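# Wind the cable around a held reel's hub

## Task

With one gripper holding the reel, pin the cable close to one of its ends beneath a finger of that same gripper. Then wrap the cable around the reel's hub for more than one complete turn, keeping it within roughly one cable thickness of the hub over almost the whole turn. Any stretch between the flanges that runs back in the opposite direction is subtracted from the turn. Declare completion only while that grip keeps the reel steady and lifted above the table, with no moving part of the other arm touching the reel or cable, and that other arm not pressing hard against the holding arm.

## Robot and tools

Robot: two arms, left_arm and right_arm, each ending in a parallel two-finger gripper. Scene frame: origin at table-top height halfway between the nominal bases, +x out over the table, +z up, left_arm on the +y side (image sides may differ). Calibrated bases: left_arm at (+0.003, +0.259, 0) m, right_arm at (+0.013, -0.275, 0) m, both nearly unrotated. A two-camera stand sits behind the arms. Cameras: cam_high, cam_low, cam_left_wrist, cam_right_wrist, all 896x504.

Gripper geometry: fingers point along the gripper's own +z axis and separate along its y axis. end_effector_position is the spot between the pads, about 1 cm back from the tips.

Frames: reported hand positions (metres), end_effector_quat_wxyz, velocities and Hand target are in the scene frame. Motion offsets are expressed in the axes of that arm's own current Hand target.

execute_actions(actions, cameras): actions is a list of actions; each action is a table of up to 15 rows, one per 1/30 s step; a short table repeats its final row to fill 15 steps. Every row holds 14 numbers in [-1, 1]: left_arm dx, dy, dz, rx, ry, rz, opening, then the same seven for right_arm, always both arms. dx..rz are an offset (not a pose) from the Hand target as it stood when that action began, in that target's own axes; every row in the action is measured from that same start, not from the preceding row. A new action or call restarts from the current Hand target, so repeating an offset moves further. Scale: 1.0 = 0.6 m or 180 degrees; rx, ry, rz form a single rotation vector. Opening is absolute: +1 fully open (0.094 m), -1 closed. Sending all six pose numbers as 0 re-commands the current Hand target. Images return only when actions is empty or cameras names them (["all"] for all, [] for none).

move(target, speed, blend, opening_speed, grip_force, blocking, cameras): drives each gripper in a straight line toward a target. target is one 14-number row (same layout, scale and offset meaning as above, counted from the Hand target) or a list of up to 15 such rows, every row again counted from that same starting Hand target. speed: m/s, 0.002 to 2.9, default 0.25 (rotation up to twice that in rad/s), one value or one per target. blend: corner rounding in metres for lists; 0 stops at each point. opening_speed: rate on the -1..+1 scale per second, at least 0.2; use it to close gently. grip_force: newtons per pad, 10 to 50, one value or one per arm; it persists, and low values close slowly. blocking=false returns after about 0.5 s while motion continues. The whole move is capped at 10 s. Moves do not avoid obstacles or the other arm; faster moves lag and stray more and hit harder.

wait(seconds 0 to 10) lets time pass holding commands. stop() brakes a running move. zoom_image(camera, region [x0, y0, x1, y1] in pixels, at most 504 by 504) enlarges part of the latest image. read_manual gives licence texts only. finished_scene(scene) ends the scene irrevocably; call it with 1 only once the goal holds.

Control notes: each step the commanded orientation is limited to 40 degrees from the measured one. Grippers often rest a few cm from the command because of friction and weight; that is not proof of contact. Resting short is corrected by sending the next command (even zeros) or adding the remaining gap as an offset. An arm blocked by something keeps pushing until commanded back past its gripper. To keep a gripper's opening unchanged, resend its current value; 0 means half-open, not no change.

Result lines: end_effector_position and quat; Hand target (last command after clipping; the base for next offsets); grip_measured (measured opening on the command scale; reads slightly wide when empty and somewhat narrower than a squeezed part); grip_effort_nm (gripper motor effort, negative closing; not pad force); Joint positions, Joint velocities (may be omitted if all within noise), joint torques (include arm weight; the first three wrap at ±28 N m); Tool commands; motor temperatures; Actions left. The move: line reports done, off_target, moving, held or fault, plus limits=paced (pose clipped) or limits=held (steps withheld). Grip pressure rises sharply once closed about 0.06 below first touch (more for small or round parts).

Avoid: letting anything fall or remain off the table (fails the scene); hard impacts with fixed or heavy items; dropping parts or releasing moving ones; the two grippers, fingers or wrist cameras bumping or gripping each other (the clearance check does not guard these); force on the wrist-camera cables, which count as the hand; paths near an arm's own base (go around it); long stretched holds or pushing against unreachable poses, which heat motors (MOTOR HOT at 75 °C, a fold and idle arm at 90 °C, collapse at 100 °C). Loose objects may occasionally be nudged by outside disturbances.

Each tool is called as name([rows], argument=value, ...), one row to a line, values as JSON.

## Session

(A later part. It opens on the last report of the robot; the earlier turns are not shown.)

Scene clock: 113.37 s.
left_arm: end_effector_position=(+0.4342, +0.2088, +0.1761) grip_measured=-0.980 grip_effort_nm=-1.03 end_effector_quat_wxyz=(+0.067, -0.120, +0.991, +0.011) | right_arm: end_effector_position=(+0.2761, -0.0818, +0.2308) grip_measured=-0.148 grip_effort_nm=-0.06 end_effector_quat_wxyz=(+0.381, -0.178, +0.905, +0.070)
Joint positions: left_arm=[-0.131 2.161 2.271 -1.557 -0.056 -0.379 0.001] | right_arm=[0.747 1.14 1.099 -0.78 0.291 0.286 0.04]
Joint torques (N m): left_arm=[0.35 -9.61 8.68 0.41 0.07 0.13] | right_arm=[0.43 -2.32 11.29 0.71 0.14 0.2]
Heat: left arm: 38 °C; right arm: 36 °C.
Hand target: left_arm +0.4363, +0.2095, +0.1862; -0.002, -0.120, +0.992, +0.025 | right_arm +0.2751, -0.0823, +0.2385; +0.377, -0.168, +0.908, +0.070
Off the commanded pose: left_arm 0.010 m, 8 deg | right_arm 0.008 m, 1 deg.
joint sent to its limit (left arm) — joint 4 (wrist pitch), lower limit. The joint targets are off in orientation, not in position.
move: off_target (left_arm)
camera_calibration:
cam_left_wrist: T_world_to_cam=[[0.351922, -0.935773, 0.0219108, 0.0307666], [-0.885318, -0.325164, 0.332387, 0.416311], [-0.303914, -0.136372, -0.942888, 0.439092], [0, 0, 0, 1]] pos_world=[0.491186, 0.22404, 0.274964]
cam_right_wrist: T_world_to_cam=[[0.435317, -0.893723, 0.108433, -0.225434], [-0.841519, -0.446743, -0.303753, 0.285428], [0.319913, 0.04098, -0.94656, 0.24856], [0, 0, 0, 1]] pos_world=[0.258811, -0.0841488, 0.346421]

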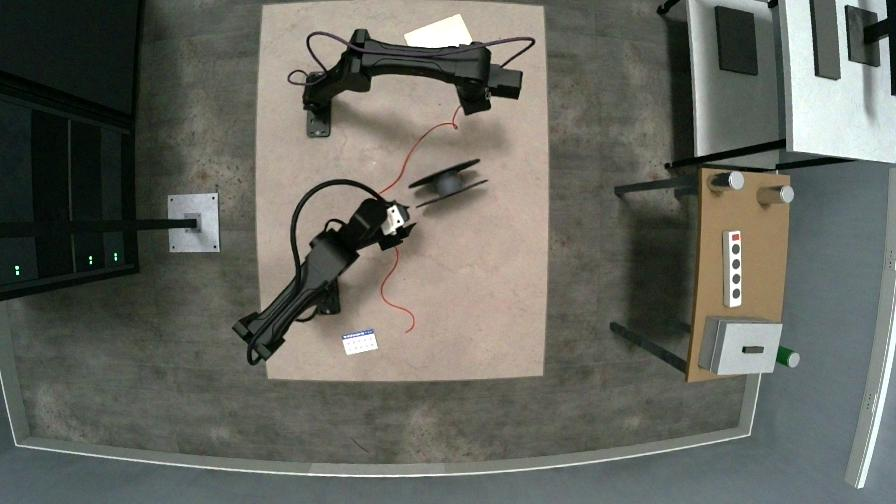

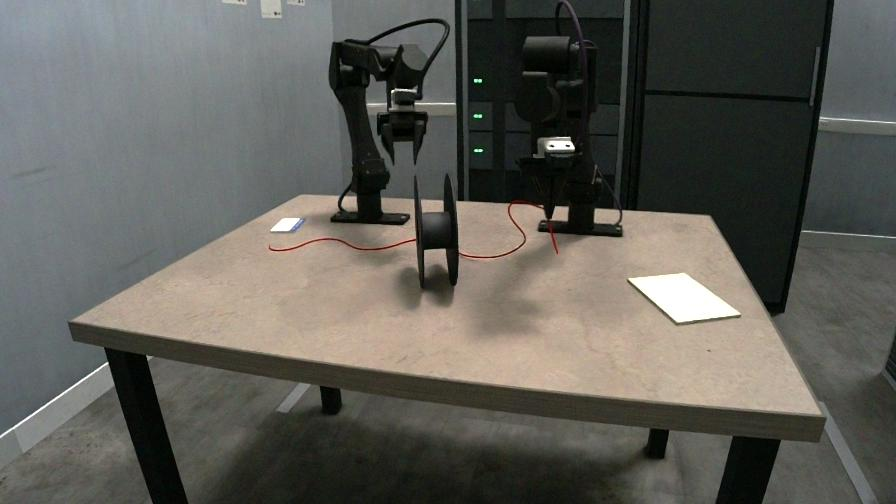

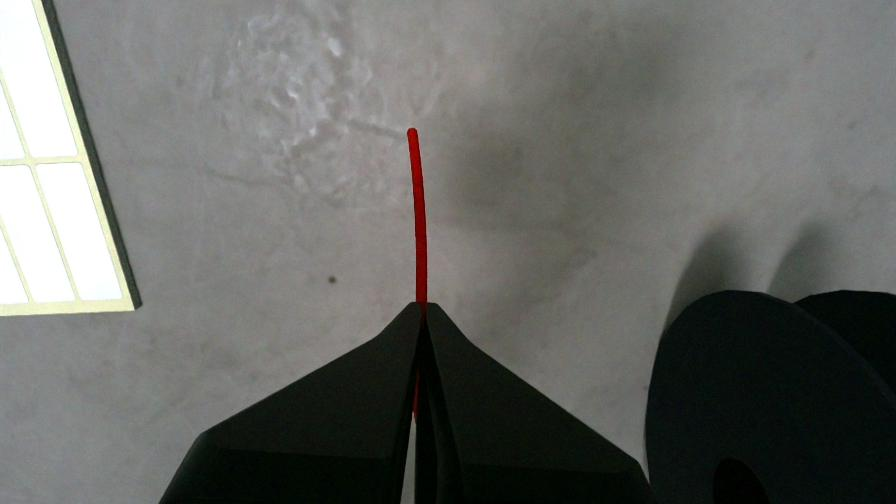

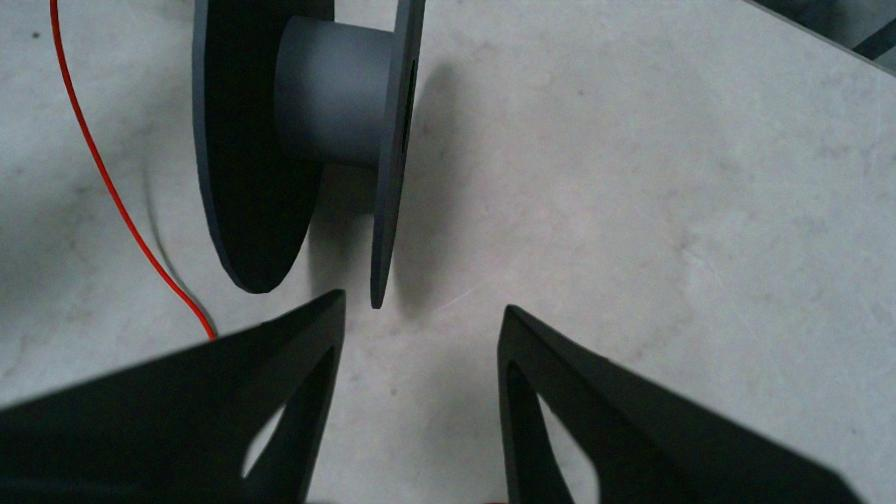

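move(target=[0,0,0,0,0,0,-1,0,0.035,0,0,0,0,-0.15], speed=0.15, cameras=["cam_right_wrist"])

move(target=[0,0,0,0,0,0,-1,0,0,0.07,0,0,0,-0.15], speed=0.1, cameras=["cam_right_wrist","cam_low"])

Scene clock: 121.30 s.
left_arm: end_effector_position=(+0.4342, +0.2088, +0.1761) grip_measured=-0.980 grip_effort_nm=-1.03 end_effector_quat_wxyz=(+0.067, -0.120, +0.991, +0.011) | right_arm: end_effector_position=(+0.2659, -0.0590, +0.2303) grip_measured=-0.148 grip_effort_nm=-0.06 end_effector_quat_wxyz=(+0.375, -0.183, +0.905, +0.080)
Joint positions: left_arm=[-0.131 2.161 2.271 -1.557 -0.056 -0.379 0.001] | right_arm=[0.836 1.18 1.13 -0.791 0.325 0.355 0.04]
Joint torques (N m): left_arm=[0.39 -9.63 8.68 0.42 0.08 0.13] | right_arm=[0.57 -2.69 11.07 0.69 0.37 0.2]
Heat: left arm: 38 °C; right arm: 37 °C.
Hand target: left_arm +0.4363, +0.2095, +0.1862; -0.002, -0.120, +0.992, +0.025 | right_arm +0.2676, -0.0626, +0.2386; +0.377, -0.168, +0.908, +0.070
Off the commanded pose: left_arm 0.010 m, 8 deg | right_arm 0.009 m, 2 deg.
joint sent to its limit (left arm) — joint 4 (wrist pitch), lower limit. The joint targets are off in orientation, not in position.
move: off_target (left_arm)
camera_calibration:
cam_right_wrist: T_world_to_cam=[[0.451673, -0.887577, 0.0905408, -0.200452], [-0.838365, -0.456949, -0.297224, 0.284025], [0.305182, 0.058342, -0.950505, 0.256224], [0, 0, 0, 1]] pos_world=[0.25046, -0.0630798, 0.34611]
Images, in order (width x height): cam_right_wrist 896x504.

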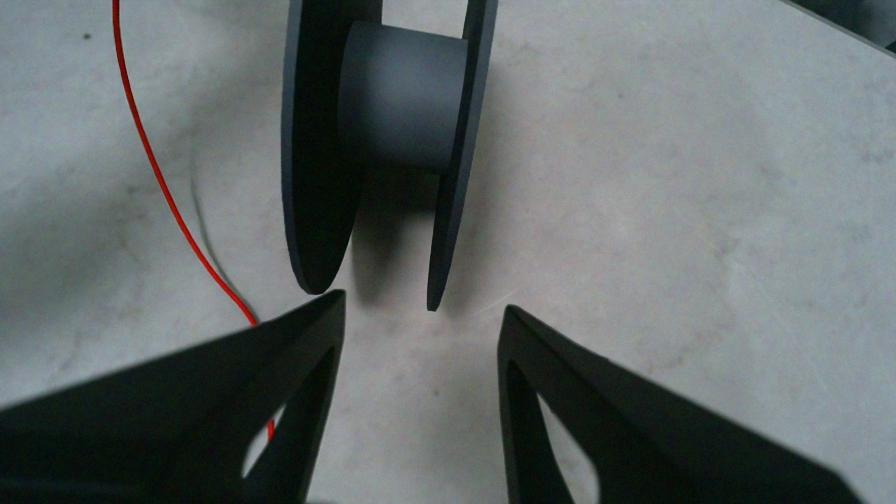

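Scene clock: 122.70 s.
left_arm: end_effector_position=(+0.4342, +0.2088, +0.1761) grip_measured=-0.980 grip_effort_nm=-1.03 end_effector_quat_wxyz=(+0.067, -0.120, +0.991, +0.011) | right_arm: end_effector_position=(+0.2880, -0.0587, +0.2085) grip_measured=-0.148 grip_effort_nm=-0.06 end_effector_quat_wxyz=(+0.364, -0.175, +0.913, +0.057)
Joint positions: left_arm=[-0.131 2.161 2.271 -1.557 -0.056 -0.379 0.001] | right_arm=[0.787 1.263 1.116 -0.729 0.325 0.333 0.04]
Joint torques (N m): left_arm=[0.42 -9.62 8.68 0.42 0.07 0.13] | right_arm=[-0.57 -3.49 6.71 1.65 -0.01 -0.05]
Heat: left arm: 38 °C; right arm: 37 °C.
Hand target: left_arm +0.4363, +0.2095, +0.1862; -0.002, -0.120, +0.992, +0.025 | right_arm +0.2953, -0.0520, +0.2089; +0.377, -0.168, +0.908, +0.070
Off the commanded pose: left_arm 0.010 m, 8 deg | right_arm 0.010 m, 2 deg.
joint sent to its limit (left arm) — joint 4 (wrist pitch), lower limit. The joint targets are off in orientation, not in position.
move: off_target (left_arm)
camera_calibration:
cam_right_wrist: T_world_to_cam=[[0.423668, -0.898017, 0.118625, -0.206585], [-0.858138, -0.439838, -0.264841, 0.296098], [0.290008, 0.010408, -0.956968, 0.231613], [0, 0, 0, 1]] pos_world=[0.274447, -0.0576916, 0.324571]
Images, in order (width x height): cam_low 896x504, cam_right_wrist 896x504.

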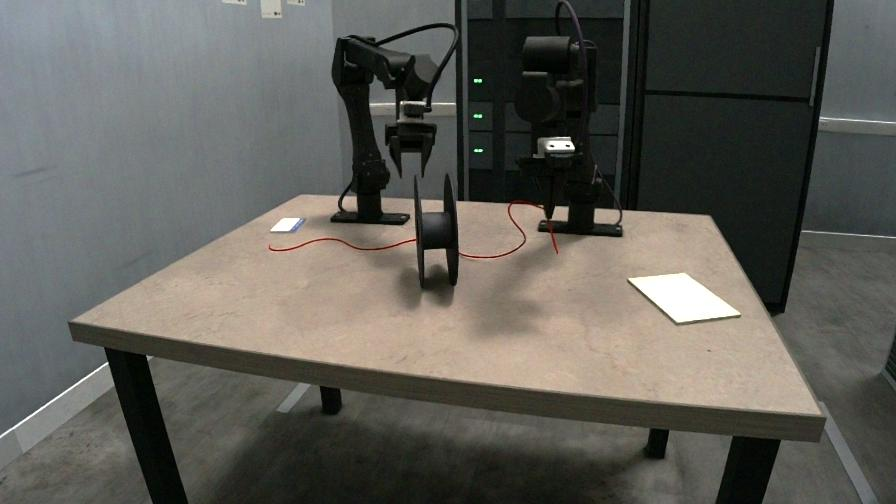

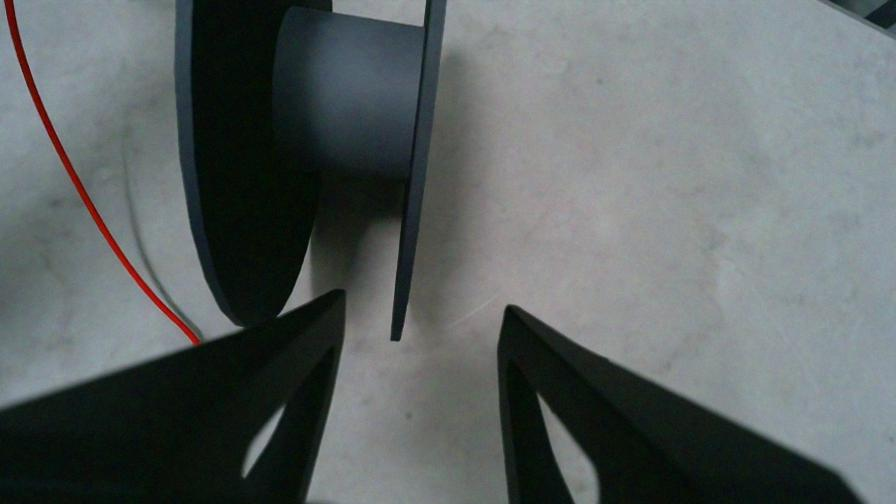

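move(target=[0,0,0,0,0,0,-1,0,0.012,0.05,0,0,0,-0.15], speed=0.08, cameras=["cam_right_wrist","cam_high"])

zoom_image(camera="cam_high", region=[370, 140, 510, 260])

Scene clock: 126.60 s.
left_arm: end_effector_position=(+0.4342, +0.2088, +0.1761) grip_measured=-0.980 grip_effort_nm=-1.03 end_effector_quat_wxyz=(+0.067, -0.120, +0.991, +0.011) | right_arm: end_effector_position=(+0.3054, -0.0439, +0.1887) grip_measured=-0.148 grip_effort_nm=-0.06 end_effector_quat_wxyz=(+0.366, -0.174, +0.913, +0.057)
Joint positions: left_arm=[-0.131 2.161 2.271 -1.557 -0.056 -0.379 0.001] | right_arm=[0.777 1.345 1.095 -0.62 0.32 0.325 0.04]
Joint torques (N m): left_arm=[0.42 -9.61 8.64 0.42 0.07 0.14] | right_arm=[-0.73 -3.81 6.8 1.72 0.01 -0.05]
Heat: left arm: 38 °C; right arm: 37 °C.
Hand target: left_arm +0.4363, +0.2095, +0.1862; -0.002, -0.120, +0.992, +0.025 | right_arm +0.3126, -0.0376, +0.1878; +0.377, -0.168, +0.908, +0.070
Off the commanded pose: left_arm 0.010 m, 8 deg | right_arm 0.010 m, 2 deg.
joint sent to its limit (left arm) — joint 4 (wrist pitch), lower limit. The joint targets are off in orientation, not in position.
move: off_target (left_arm)
camera_calibration:
cam_right_wrist: T_world_to_cam=[[0.422124, -0.898729, 0.118729, -0.19789], [-0.858019, -0.438363, -0.26766, 0.312875], [0.292601, 0.0111141, -0.95617, 0.206583], [0, 0, 0, 1]] pos_world=[0.29154, -0.0429931, 0.304768]
Images, in order (width x height): cam_high 896x504, cam_right_wrist 896x504.

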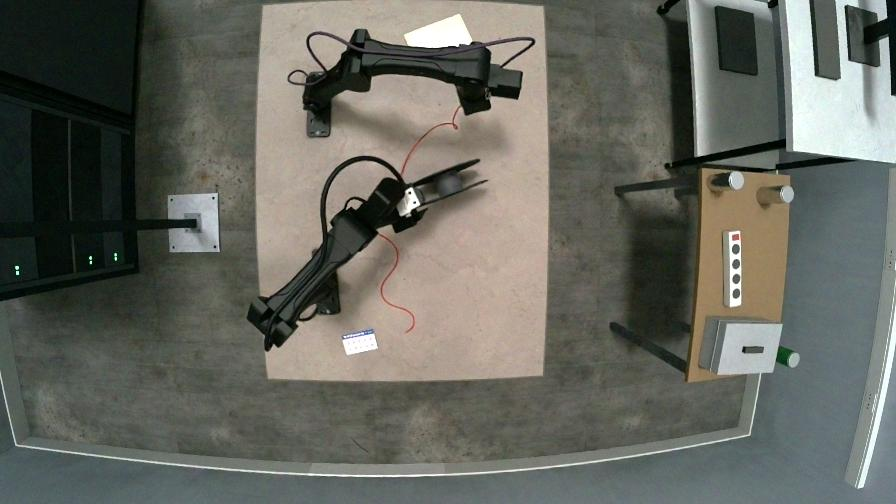

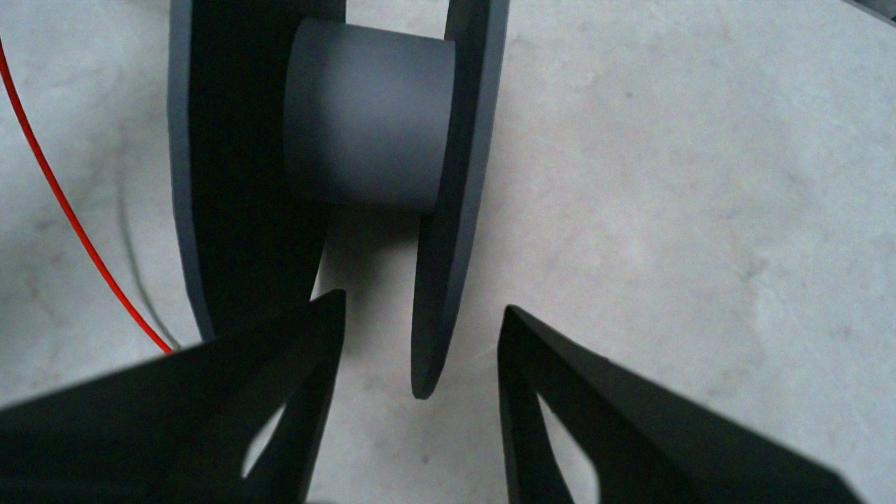

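Scaled by 3.600 from the camera's 896x504 image, which has a finer 1280x720 frame.

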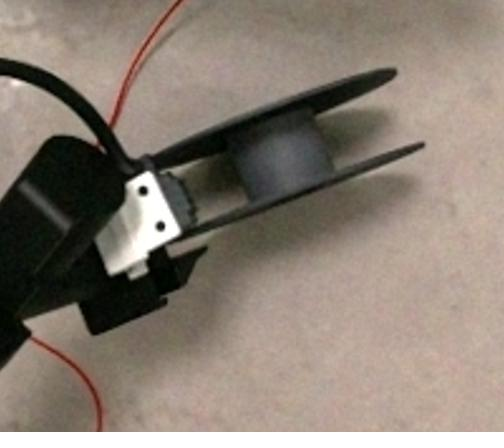

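move(target=[0,0,0,0,0,0,-1,0,0,0.07,0,0,0,-0.15], speed=0.08, cameras=["cam_right_wrist","cam_low"])

Scene clock: 130.43 s.
left_arm: end_effector_position=(+0.4342, +0.2088, +0.1761) grip_measured=-0.980 grip_effort_nm=-1.03 end_effector_quat_wxyz=(+0.067, -0.120, +0.991, +0.011) | right_arm: end_effector_position=(+0.3332, -0.0328, +0.1596) grip_measured=-0.148 grip_effort_nm=-0.06 end_effector_quat_wxyz=(+0.365, -0.167, +0.914, +0.060)
Joint positions: left_arm=[-0.131 2.161 2.271 -1.557 -0.056 -0.379 0.001] | right_arm=[0.732 1.459 1.072 -0.473 0.291 0.306 0.04]
Joint torques (N m): left_arm=[0.4 -9.66 8.68 0.41 0.07 0.12] | right_arm=[-0.7 -4.74 6.76 1.72 -0.02 -0.07]
Heat: left arm: 38 °C; right arm: 37 °C.
Hand target: left_arm +0.4363, +0.2095, +0.1862; -0.002, -0.120, +0.992, +0.025 | right_arm +0.3403, -0.0270, +0.1580; +0.377, -0.168, +0.908, +0.070
Off the commanded pose: left_arm 0.010 m, 8 deg | right_arm 0.009 m, 2 deg.
joint sent to its limit (left arm) — joint 4 (wrist pitch), lower limit. The joint targets are off in orientation, not in position.
move: off_target (left_arm)
camera_calibration:
cam_right_wrist: T_world_to_cam=[[0.41247, -0.904529, 0.108148, -0.191498], [-0.864034, -0.426067, -0.268163, 0.336248], [0.28864, 0.0171661, -0.957284, 0.172131], [0, 0, 0, 1]] pos_world=[0.319834, -0.0329061, 0.275658]
Images, in order (width x height): cam_low 896x504, cam_right_wrist 896x504.

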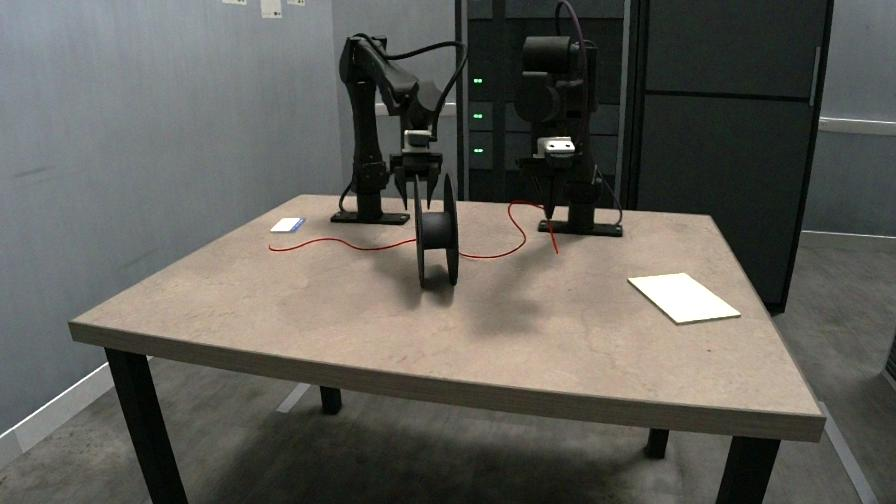

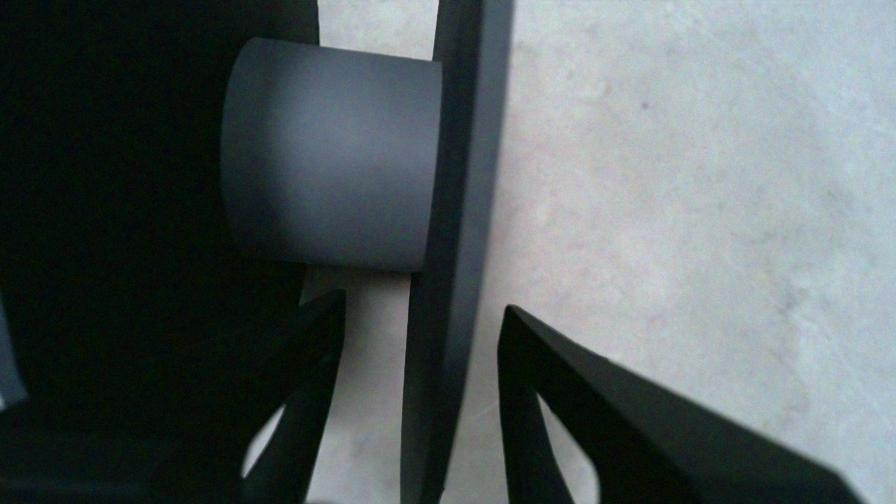

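move(target=[0,0,0,0,0,0,-1,0,0,0.022,0,0,0,-0.15], speed=0.08)

move(target=[0,0,0,0,0,0,-1,0,0,0,0,0,0,-1], opening_speed=0.5, cameras=["cam_right_wrist","cam_low"])

Scene clock: 134.00 s.
left_arm: end_effector_position=(+0.4342, +0.2088, +0.1761) grip_measured=-0.980 grip_effort_nm=-1.04 end_effector_quat_wxyz=(+0.067, -0.120, +0.991, +0.011) | right_arm: end_effector_position=(+0.3421, -0.0290, +0.1513) grip_measured=-0.148 grip_effort_nm=-0.06 end_effector_quat_wxyz=(+0.366, -0.166, +0.914, +0.061)
Joint positions: left_arm=[-0.131 2.161 2.271 -1.557 -0.056 -0.379 0.001] | right_arm=[0.72 1.498 1.072 -0.43 0.284 0.298 0.04]
Joint torques (N m): left_arm=[0.4 -9.62 8.65 0.42 0.07 0.13] | right_arm=[-0.7 -5.05 6.72 1.79 -0.02 -0.11]
Heat: left arm: 38 °C; right arm: 37 °C.
Hand target: left_arm +0.4363, +0.2095, +0.1862; -0.002, -0.120, +0.992, +0.025 | right_arm +0.3491, -0.0237, +0.1487; +0.377, -0.168, +0.908, +0.070
Off the commanded pose: left_arm 0.010 m, 8 deg | right_arm 0.009 m, 2 deg.
joint sent to its limit (left arm) — joint 4 (wrist pitch), lower limit. The joint targets are off in orientation, not in position.
move: off_target (left_arm)

Scene clock: 136.20 s.
left_arm: end_effector_position=(+0.4342, +0.2088, +0.1761) grip_measured=-0.980 grip_effort_nm=-1.03 end_effector_quat_wxyz=(+0.067, -0.120, +0.991, +0.011) | right_arm: end_effector_position=(+0.3431, -0.0279, +0.1524) grip_measured=-0.923 grip_effort_nm=-0.98 end_effector_quat_wxyz=(+0.368, -0.165, +0.913, +0.064)
Joint positions: left_arm=[-0.131 2.161 2.271 -1.557 -0.056 -0.379 0.001] | right_arm=[0.719 1.498 1.072 -0.422 0.28 0.298 0.004]
Joint torques (N m): left_arm=[0.4 -9.62 8.65 0.41 0.08 0.15] | right_arm=[-0.64 -4.93 6.69 1.7 0.05 -0.08]
Heat: left arm: 38 °C; right arm: 37 °C.
Hand target: left_arm +0.4363, +0.2095, +0.1862; -0.002, -0.120, +0.992, +0.025 | right_arm +0.3491, -0.0237, +0.1487; +0.377, -0.168, +0.908, +0.070
Off the commanded pose: left_arm 0.010 m, 8 deg | right_arm 0.008 m, 1 deg.
joint sent to its limit (left arm) — joint 4 (wrist pitch), lower limit. The joint targets are off in orientation, not in position.
move: off_target (left_arm)
camera_calibration:
cam_right_wrist: T_world_to_cam=[[0.411607, -0.90566, 0.101778, -0.189167], [-0.862891, -0.423214, -0.276243, 0.345829], [0.293256, 0.02588, -0.955684, 0.160783], [0, 0, 0, 1]] pos_world=[0.329124, -0.029123, 0.268443]
Images, in order (width x height): cam_low 896x504, cam_right_wrist 896x504.

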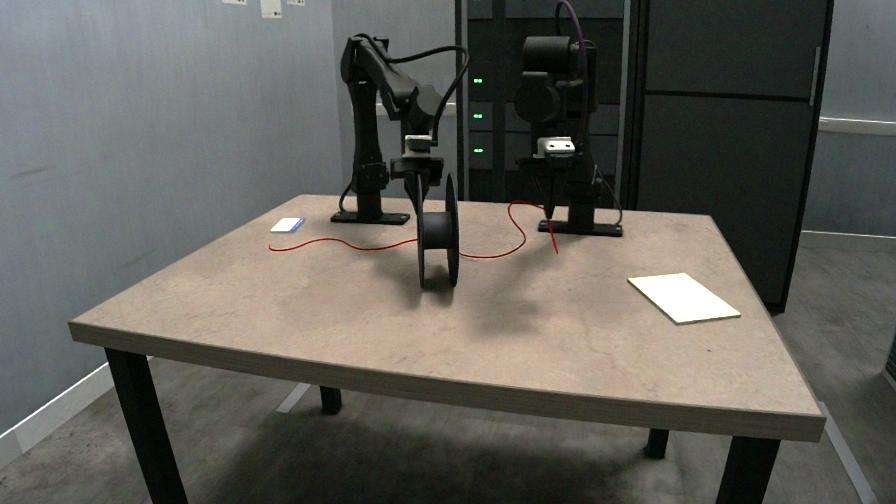

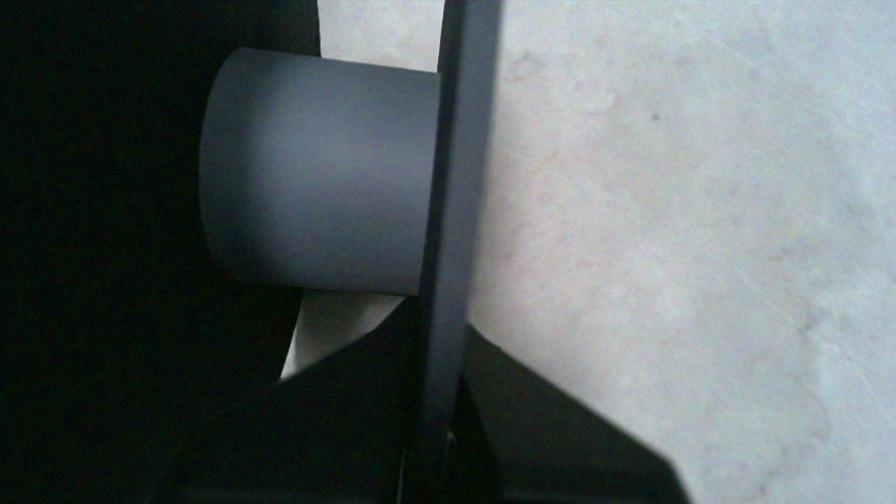

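move([
  [0,0,0,0,0,0,-1,-0.083,0,-0.082,0,0,0,-1],
  [0,0,0,0,0,0,-1,-0.074,-0.304,-0.047,0.110,-0.247,0.045,-1],
], speed=0.15, blend=0.02, cameras=["all"])

Scene clock: 148.30 s.
left_arm: end_effector_position=(+0.4342, +0.2088, +0.1761) grip_measured=-0.980 grip_effort_nm=-1.03 end_effector_quat_wxyz=(+0.067, -0.120, +0.991, +0.011) | right_arm: end_effector_position=(+0.4199, -0.1910, +0.1687) grip_measured=-0.923 grip_effort_nm=-0.98 end_effector_quat_wxyz=(+0.658, -0.018, +0.753, -0.020)
Joint positions: left_arm=[-0.131 2.161 2.271 -1.557 -0.056 -0.379 0.001] | right_arm=[0.311 1.478 0.453 0.881 0.357 -0.003 0.004]
Joint torques (N m): left_arm=[0.36 -9.62 8.65 0.41 0.08 0.13] | right_arm=[-0.62 -4.63 6.69 3.07 -0.13 0.03]
Heat: left arm: 38 °C; right arm: 37 °C.
Hand target: left_arm +0.4363, +0.2095, +0.1862; -0.002, -0.120, +0.992, +0.025 | right_arm +0.4250, -0.1899, +0.1997; +0.707, -0.001, +0.707, +0.001
Off the commanded pose: left_arm 0.010 m, 8 deg | right_arm 0.031 m, 8 deg.
joint sent to its limit (left arm) — joint 4 (wrist pitch), lower limit. The joint targets are off in orientation, not in position.
move: off_target (left_arm, right_arm)
camera_calibration:
cam_left_wrist: T_world_to_cam=[[0.351922, -0.935773, 0.0219108, 0.0307666], [-0.885318, -0.325164, 0.332387, 0.416311], [-0.303914, -0.136372, -0.942888, 0.439092], [0, 0, 0, 1]] pos_world=[0.491186, 0.22404, 0.274964]
cam_right_wrist: T_world_to_cam=[[-0.00440207, -0.98505, 0.172214, -0.222441], [-0.577373, -0.138106, -0.804715, 0.371395], [0.816468, -0.102974, -0.568133, -0.151622], [0, 0, 0, 1]] pos_world=[0.337248, -0.183437, 0.251033]

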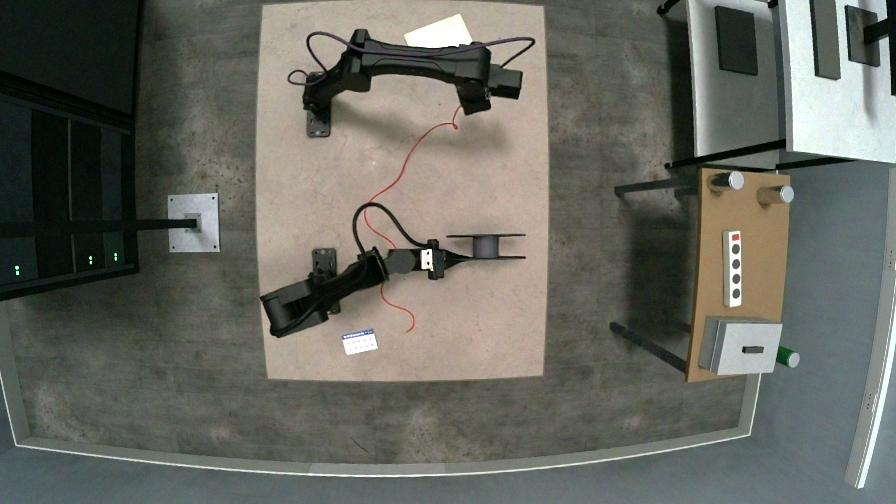

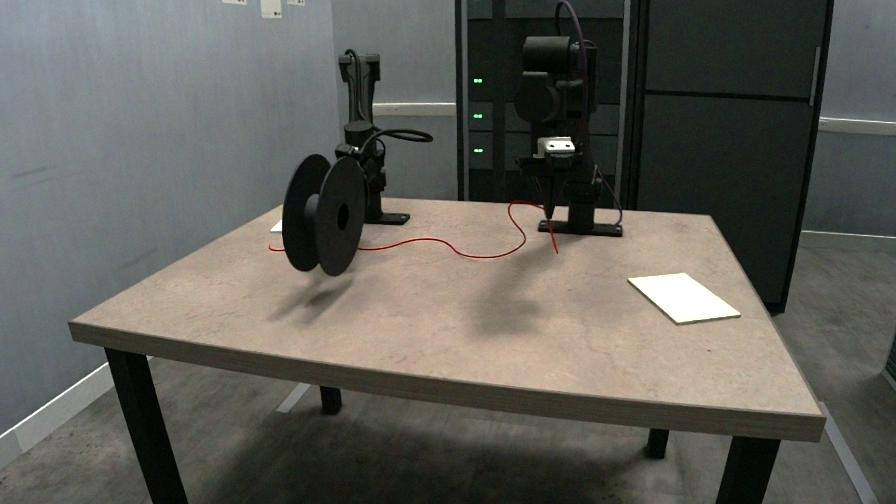

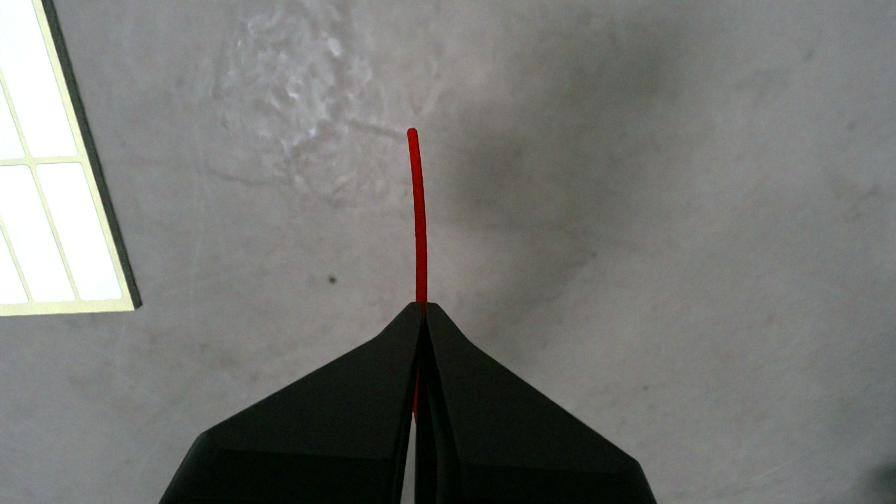

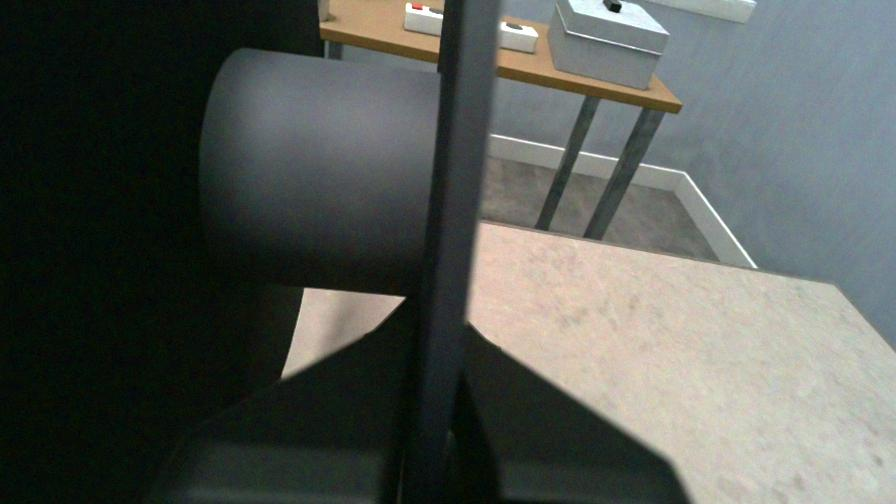

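move([
  [0,0,0,0,0,0,-1,0.07,0,0,0,0,0,-1],
  [0,0,0,0,0,0,-1,0.092,0,0,0,0,0,-1],
], speed=[0.15,0.03], cameras=["cam_low"])

zoom_image(camera="cam_low", region=[240, 130, 420, 310])

Scene clock: 152.87 s.
left_arm: end_effector_position=(+0.4342, +0.2088, +0.1761) grip_measured=-0.980 grip_effort_nm=-1.03 end_effector_quat_wxyz=(+0.067, -0.120, +0.991, +0.011) | right_arm: end_effector_position=(+0.4227, -0.1897, +0.1186) grip_measured=-0.923 grip_effort_nm=-0.98 end_effector_quat_wxyz=(+0.664, -0.016, +0.748, -0.017)
Joint positions: left_arm=[-0.131 2.161 2.271 -1.557 -0.056 -0.379 0.001] | right_arm=[0.311 1.763 0.386 1.251 0.356 -0.003 0.004]
Joint torques (N m): left_arm=[0.38 -9.63 8.66 0.41 0.08 0.12] | right_arm=[-0.8 -5.2 4.71 2.96 -0.09 -0.03]
Heat: left arm: 38 °C; right arm: 37 °C.
Hand target: left_arm +0.4363, +0.2095, +0.1862; -0.002, -0.120, +0.992, +0.025 | right_arm +0.4250, -0.1899, +0.1447; +0.707, -0.001, +0.707, +0.001
Off the commanded pose: left_arm 0.010 m, 8 deg | right_arm 0.026 m, 7 deg.
joint sent to its limit (left arm) — joint 4 (wrist pitch), lower limit. The joint targets are off in orientation, not in position.
move: off_target (left_arm, right_arm)
Images, in order (width x height): cam_low 896x504.

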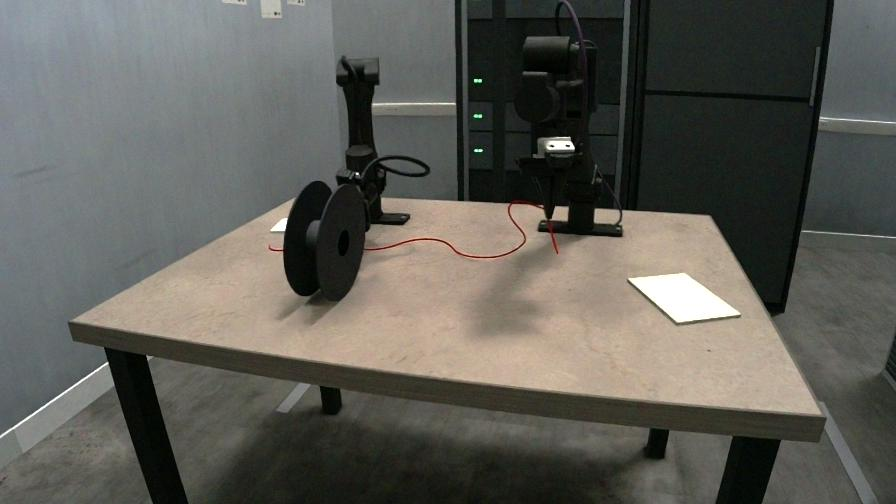

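Scaled by 2.800 from the camera's 896x504 image, which has a finer 1280x720 frame.

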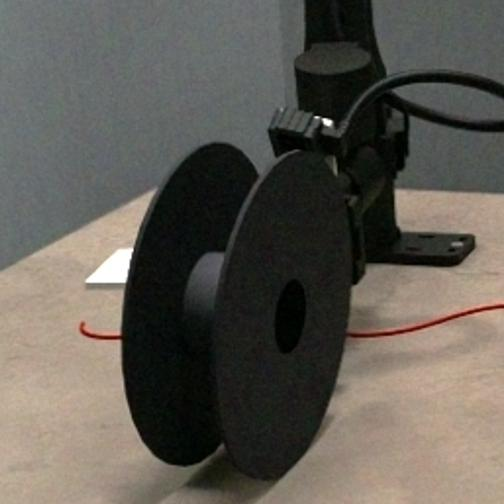

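move(target=[0,0,0,0,0,0,-1,0.012,0,0,0,0,0,-1], speed=0.02, cameras=["cam_low"])

zoom_image(camera="cam_low", region=[260, 210, 380, 310])

Scene clock: 156.77 s.
left_arm: end_effector_position=(+0.4342, +0.2088, +0.1761) grip_measured=-0.980 grip_effort_nm=-1.03 end_effector_quat_wxyz=(+0.067, -0.120, +0.991, +0.011) | right_arm: end_effector_position=(+0.4238, -0.1893, +0.1167) grip_measured=-0.923 grip_effort_nm=-0.98 end_effector_quat_wxyz=(+0.672, -0.013, +0.740, -0.014)
Joint positions: left_arm=[-0.131 2.161 2.271 -1.557 -0.056 -0.379 0.001] | right_arm=[0.311 1.808 0.383 1.322 0.356 -0.003 0.004]
Joint torques (N m): left_arm=[0.38 -9.63 8.68 0.42 0.07 0.14] | right_arm=[-0.57 -4.96 4.3 2.8 -0.11 0.02]
Heat: left arm: 38 °C; right arm: 38 °C.
Hand target: left_arm +0.4363, +0.2095, +0.1862; -0.002, -0.120, +0.992, +0.025 | right_arm +0.4250, -0.1899, +0.1374; +0.707, -0.001, +0.707, +0.001
Off the commanded pose: left_arm 0.010 m, 8 deg | right_arm 0.021 m, 6 deg.
joint sent to its limit (left arm) — joint 4 (wrist pitch), lower limit. The joint targets are off in orientation, not in position.
move: off_target (left_arm, right_arm)
Images, in order (width x height): cam_low 896x504.

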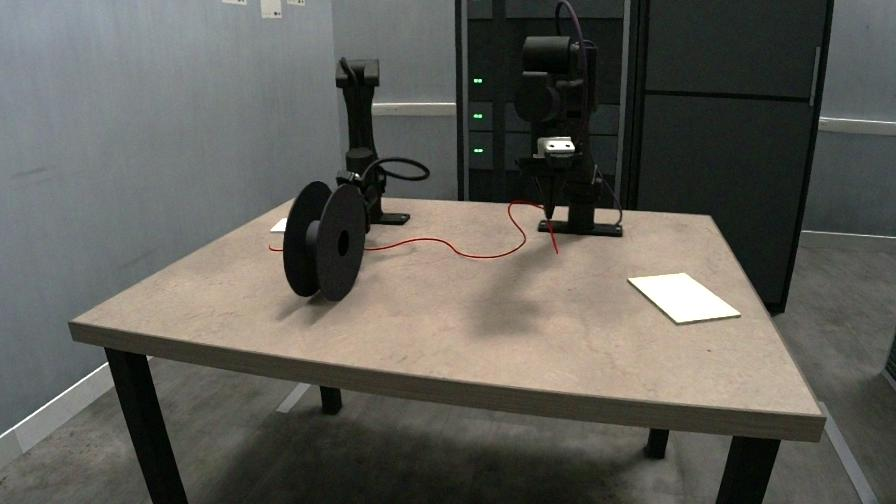

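Scaled by 4.200 from the camera's 896x504 image, which has a finer 1280x720 frame.

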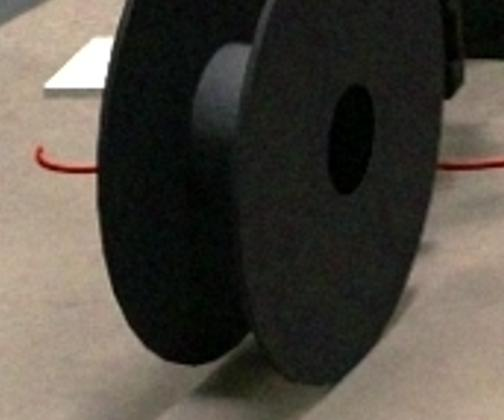

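move(target=[0,0,0,0,0,0,-1,0,0,0,0,0,0,-0.3], opening_speed=0.3, cameras=["all"])

Scene clock: 161.07 s.
left_arm: end_effector_position=(+0.4342, +0.2088, +0.1761) grip_measured=-0.980 grip_effort_nm=-1.03 end_effector_quat_wxyz=(+0.067, -0.120, +0.991, +0.011) | right_arm: end_effector_position=(+0.4246, -0.1908, +0.1274) grip_measured=-0.302 grip_effort_nm=0.16 end_effector_quat_wxyz=(+0.687, -0.005, +0.726, -0.012)
Joint positions: left_arm=[-0.131 2.161 2.271 -1.557 -0.056 -0.379 0.001] | right_arm=[0.311 1.808 0.383 1.366 0.365 -0.003 0.033]
Joint torques (N m): left_arm=[0.4 -9.61 8.64 0.41 0.08 0.13] | right_arm=[-0.69 -4.77 4.42 2.42 -0.12 0.03]
Motor temperatures (°C): left_arm=[25 37 38 31 30 29 32] | right_arm=[28 31 36 39 27 26 29]
Heat: left arm: 38 °C; right arm: 39 °C.
Hand target: left_arm +0.4363, +0.2095, +0.1862; -0.002, -0.120, +0.992, +0.025 | right_arm +0.4250, -0.1899, +0.1374; +0.707, -0.001, +0.707, +0.001
Off the commanded pose: left_arm 0.010 m, 8 deg | right_arm 0.010 m, 4 deg.
joint sent to its limit (left arm) — joint 4 (wrist pitch), lower limit. The joint targets are off in orientation, not in position.
move: off_target (left_arm, right_arm)
camera_calibration:
cam_left_wrist: T_world_to_cam=[[0.351922, -0.935773, 0.0219108, 0.0307666], [-0.885318, -0.325164, 0.332387, 0.416311], [-0.303914, -0.136372, -0.942888, 0.439092], [0, 0, 0, 1]] pos_world=[0.491186, 0.22404, 0.274964]
cam_right_wrist: T_world_to_cam=[[-0.0249614, -0.989454, 0.142683, -0.203489], [-0.512101, -0.109923, -0.851863, 0.324552], [0.858563, -0.0943317, -0.503956, -0.203303], [0, 0, 0, 1]] pos_world=[0.335673, -0.184846, 0.203052]

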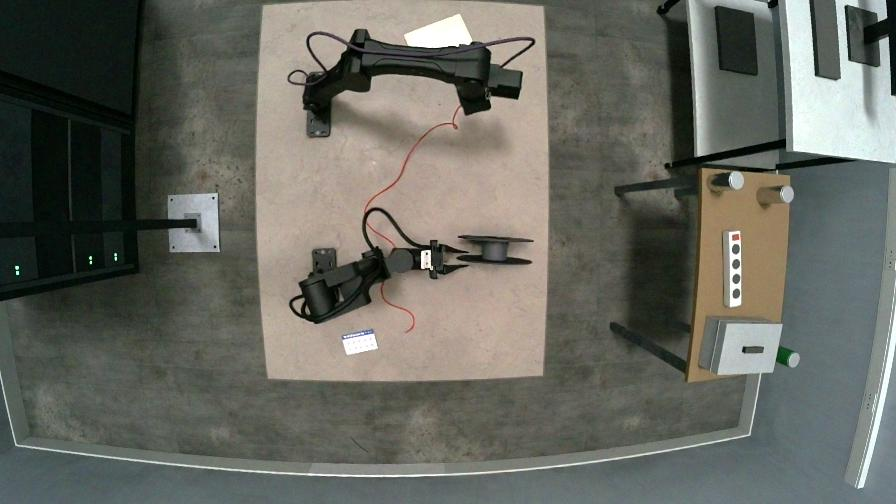

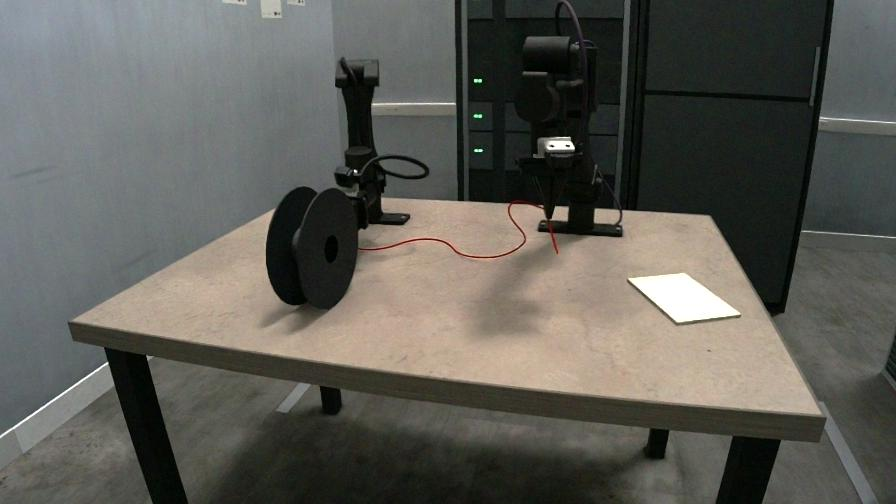

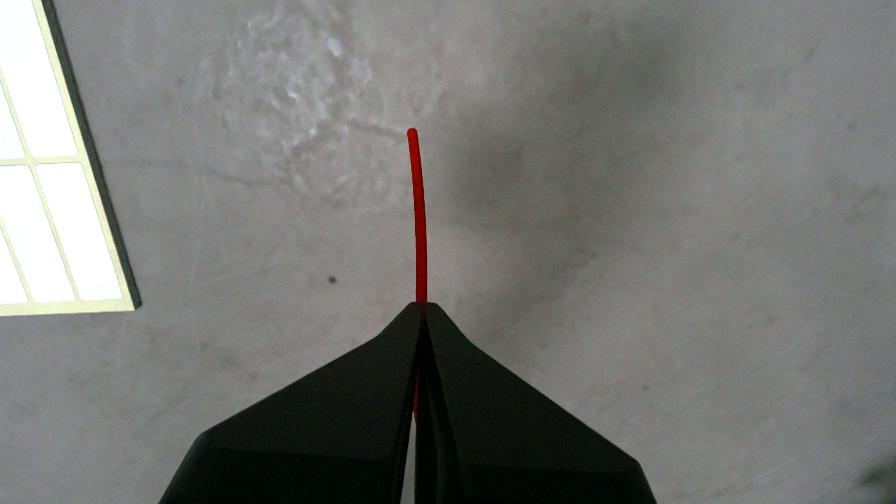

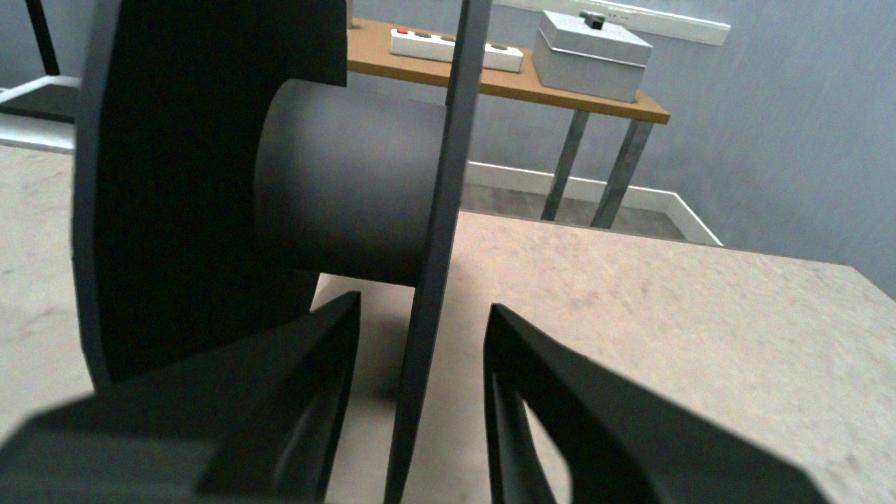

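move(target=[0,0,0,0,0,0,-1,0.036,0.007,0.03,0,0,0,-0.15], speed=0.06, cameras=["cam_right_wrist","cam_high","cam_low"])

Scene clock: 164.47 s.
left_arm: end_effector_position=(+0.4342, +0.2088, +0.1761) grip_measured=-0.980 grip_effort_nm=-1.03 end_effector_quat_wxyz=(+0.067, -0.120, +0.991, +0.011) | right_arm: end_effector_position=(+0.4354, -0.1874, +0.0939) grip_measured=-0.152 grip_effort_nm=0.16 end_effector_quat_wxyz=(+0.671, -0.012, +0.741, -0.015)
Joint positions: left_arm=[-0.131 2.161 2.271 -1.557 -0.056 -0.379 0.001] | right_arm=[0.304 1.967 0.424 1.438 0.351 -0.003 0.04]
Joint torques (N m): left_arm=[0.38 -9.61 8.64 0.42 0.08 0.12] | right_arm=[-0.69 -5.08 5.85 2.57 -0.13 -0.03]
Heat: left arm: 38 °C; right arm: 39 °C.
Hand target: left_arm +0.4363, +0.2095, +0.1862; -0.002, -0.120, +0.992, +0.025 | right_arm +0.4431, -0.1857, +0.1159; +0.707, -0.001, +0.707, +0.001
Off the commanded pose: left_arm 0.010 m, 8 deg | right_arm 0.023 m, 6 deg.
joint sent to its limit (left arm) — joint 4 (wrist pitch), lower limit. The joint targets are off in orientation, not in position.
move: off_target (left_arm, right_arm)
camera_calibration:
cam_right_wrist: T_world_to_cam=[[-0.0116069, -0.987396, 0.157843, -0.201954], [-0.547472, -0.125817, -0.827312, 0.312024], [0.836744, -0.096017, -0.539111, -0.216595], [0, 0, 0, 1]] pos_world=[0.349714, -0.180947, 0.17325]
Images, in order (width x height): cam_high 896x504, cam_low 896x504, cam_right_wrist 896x504.

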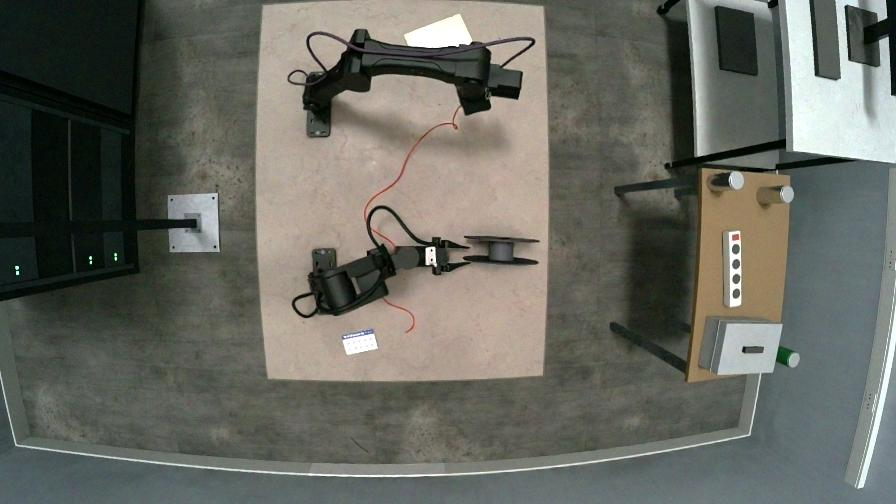

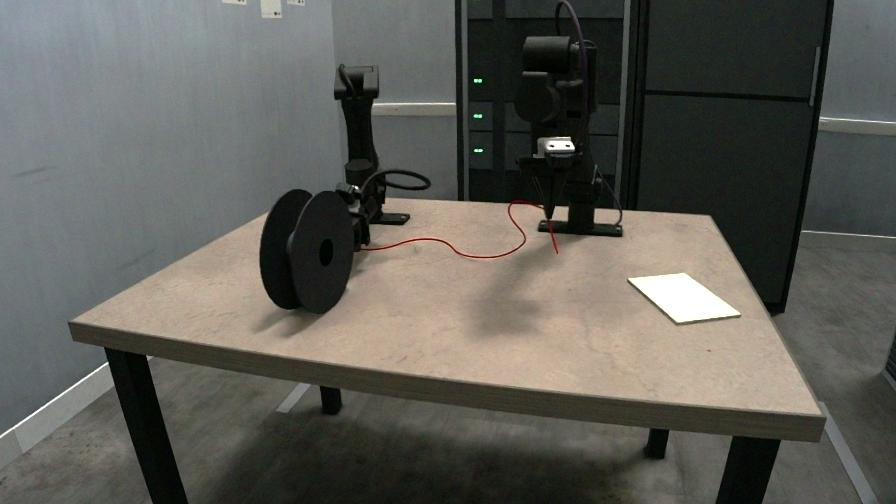

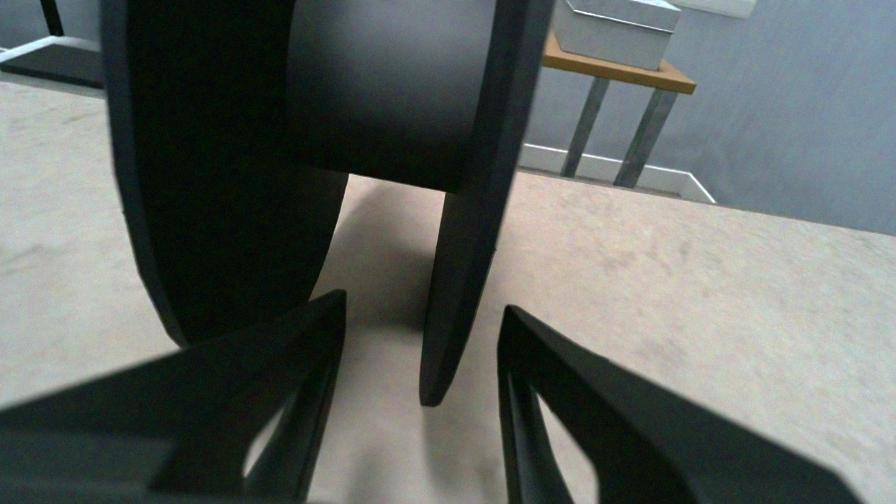

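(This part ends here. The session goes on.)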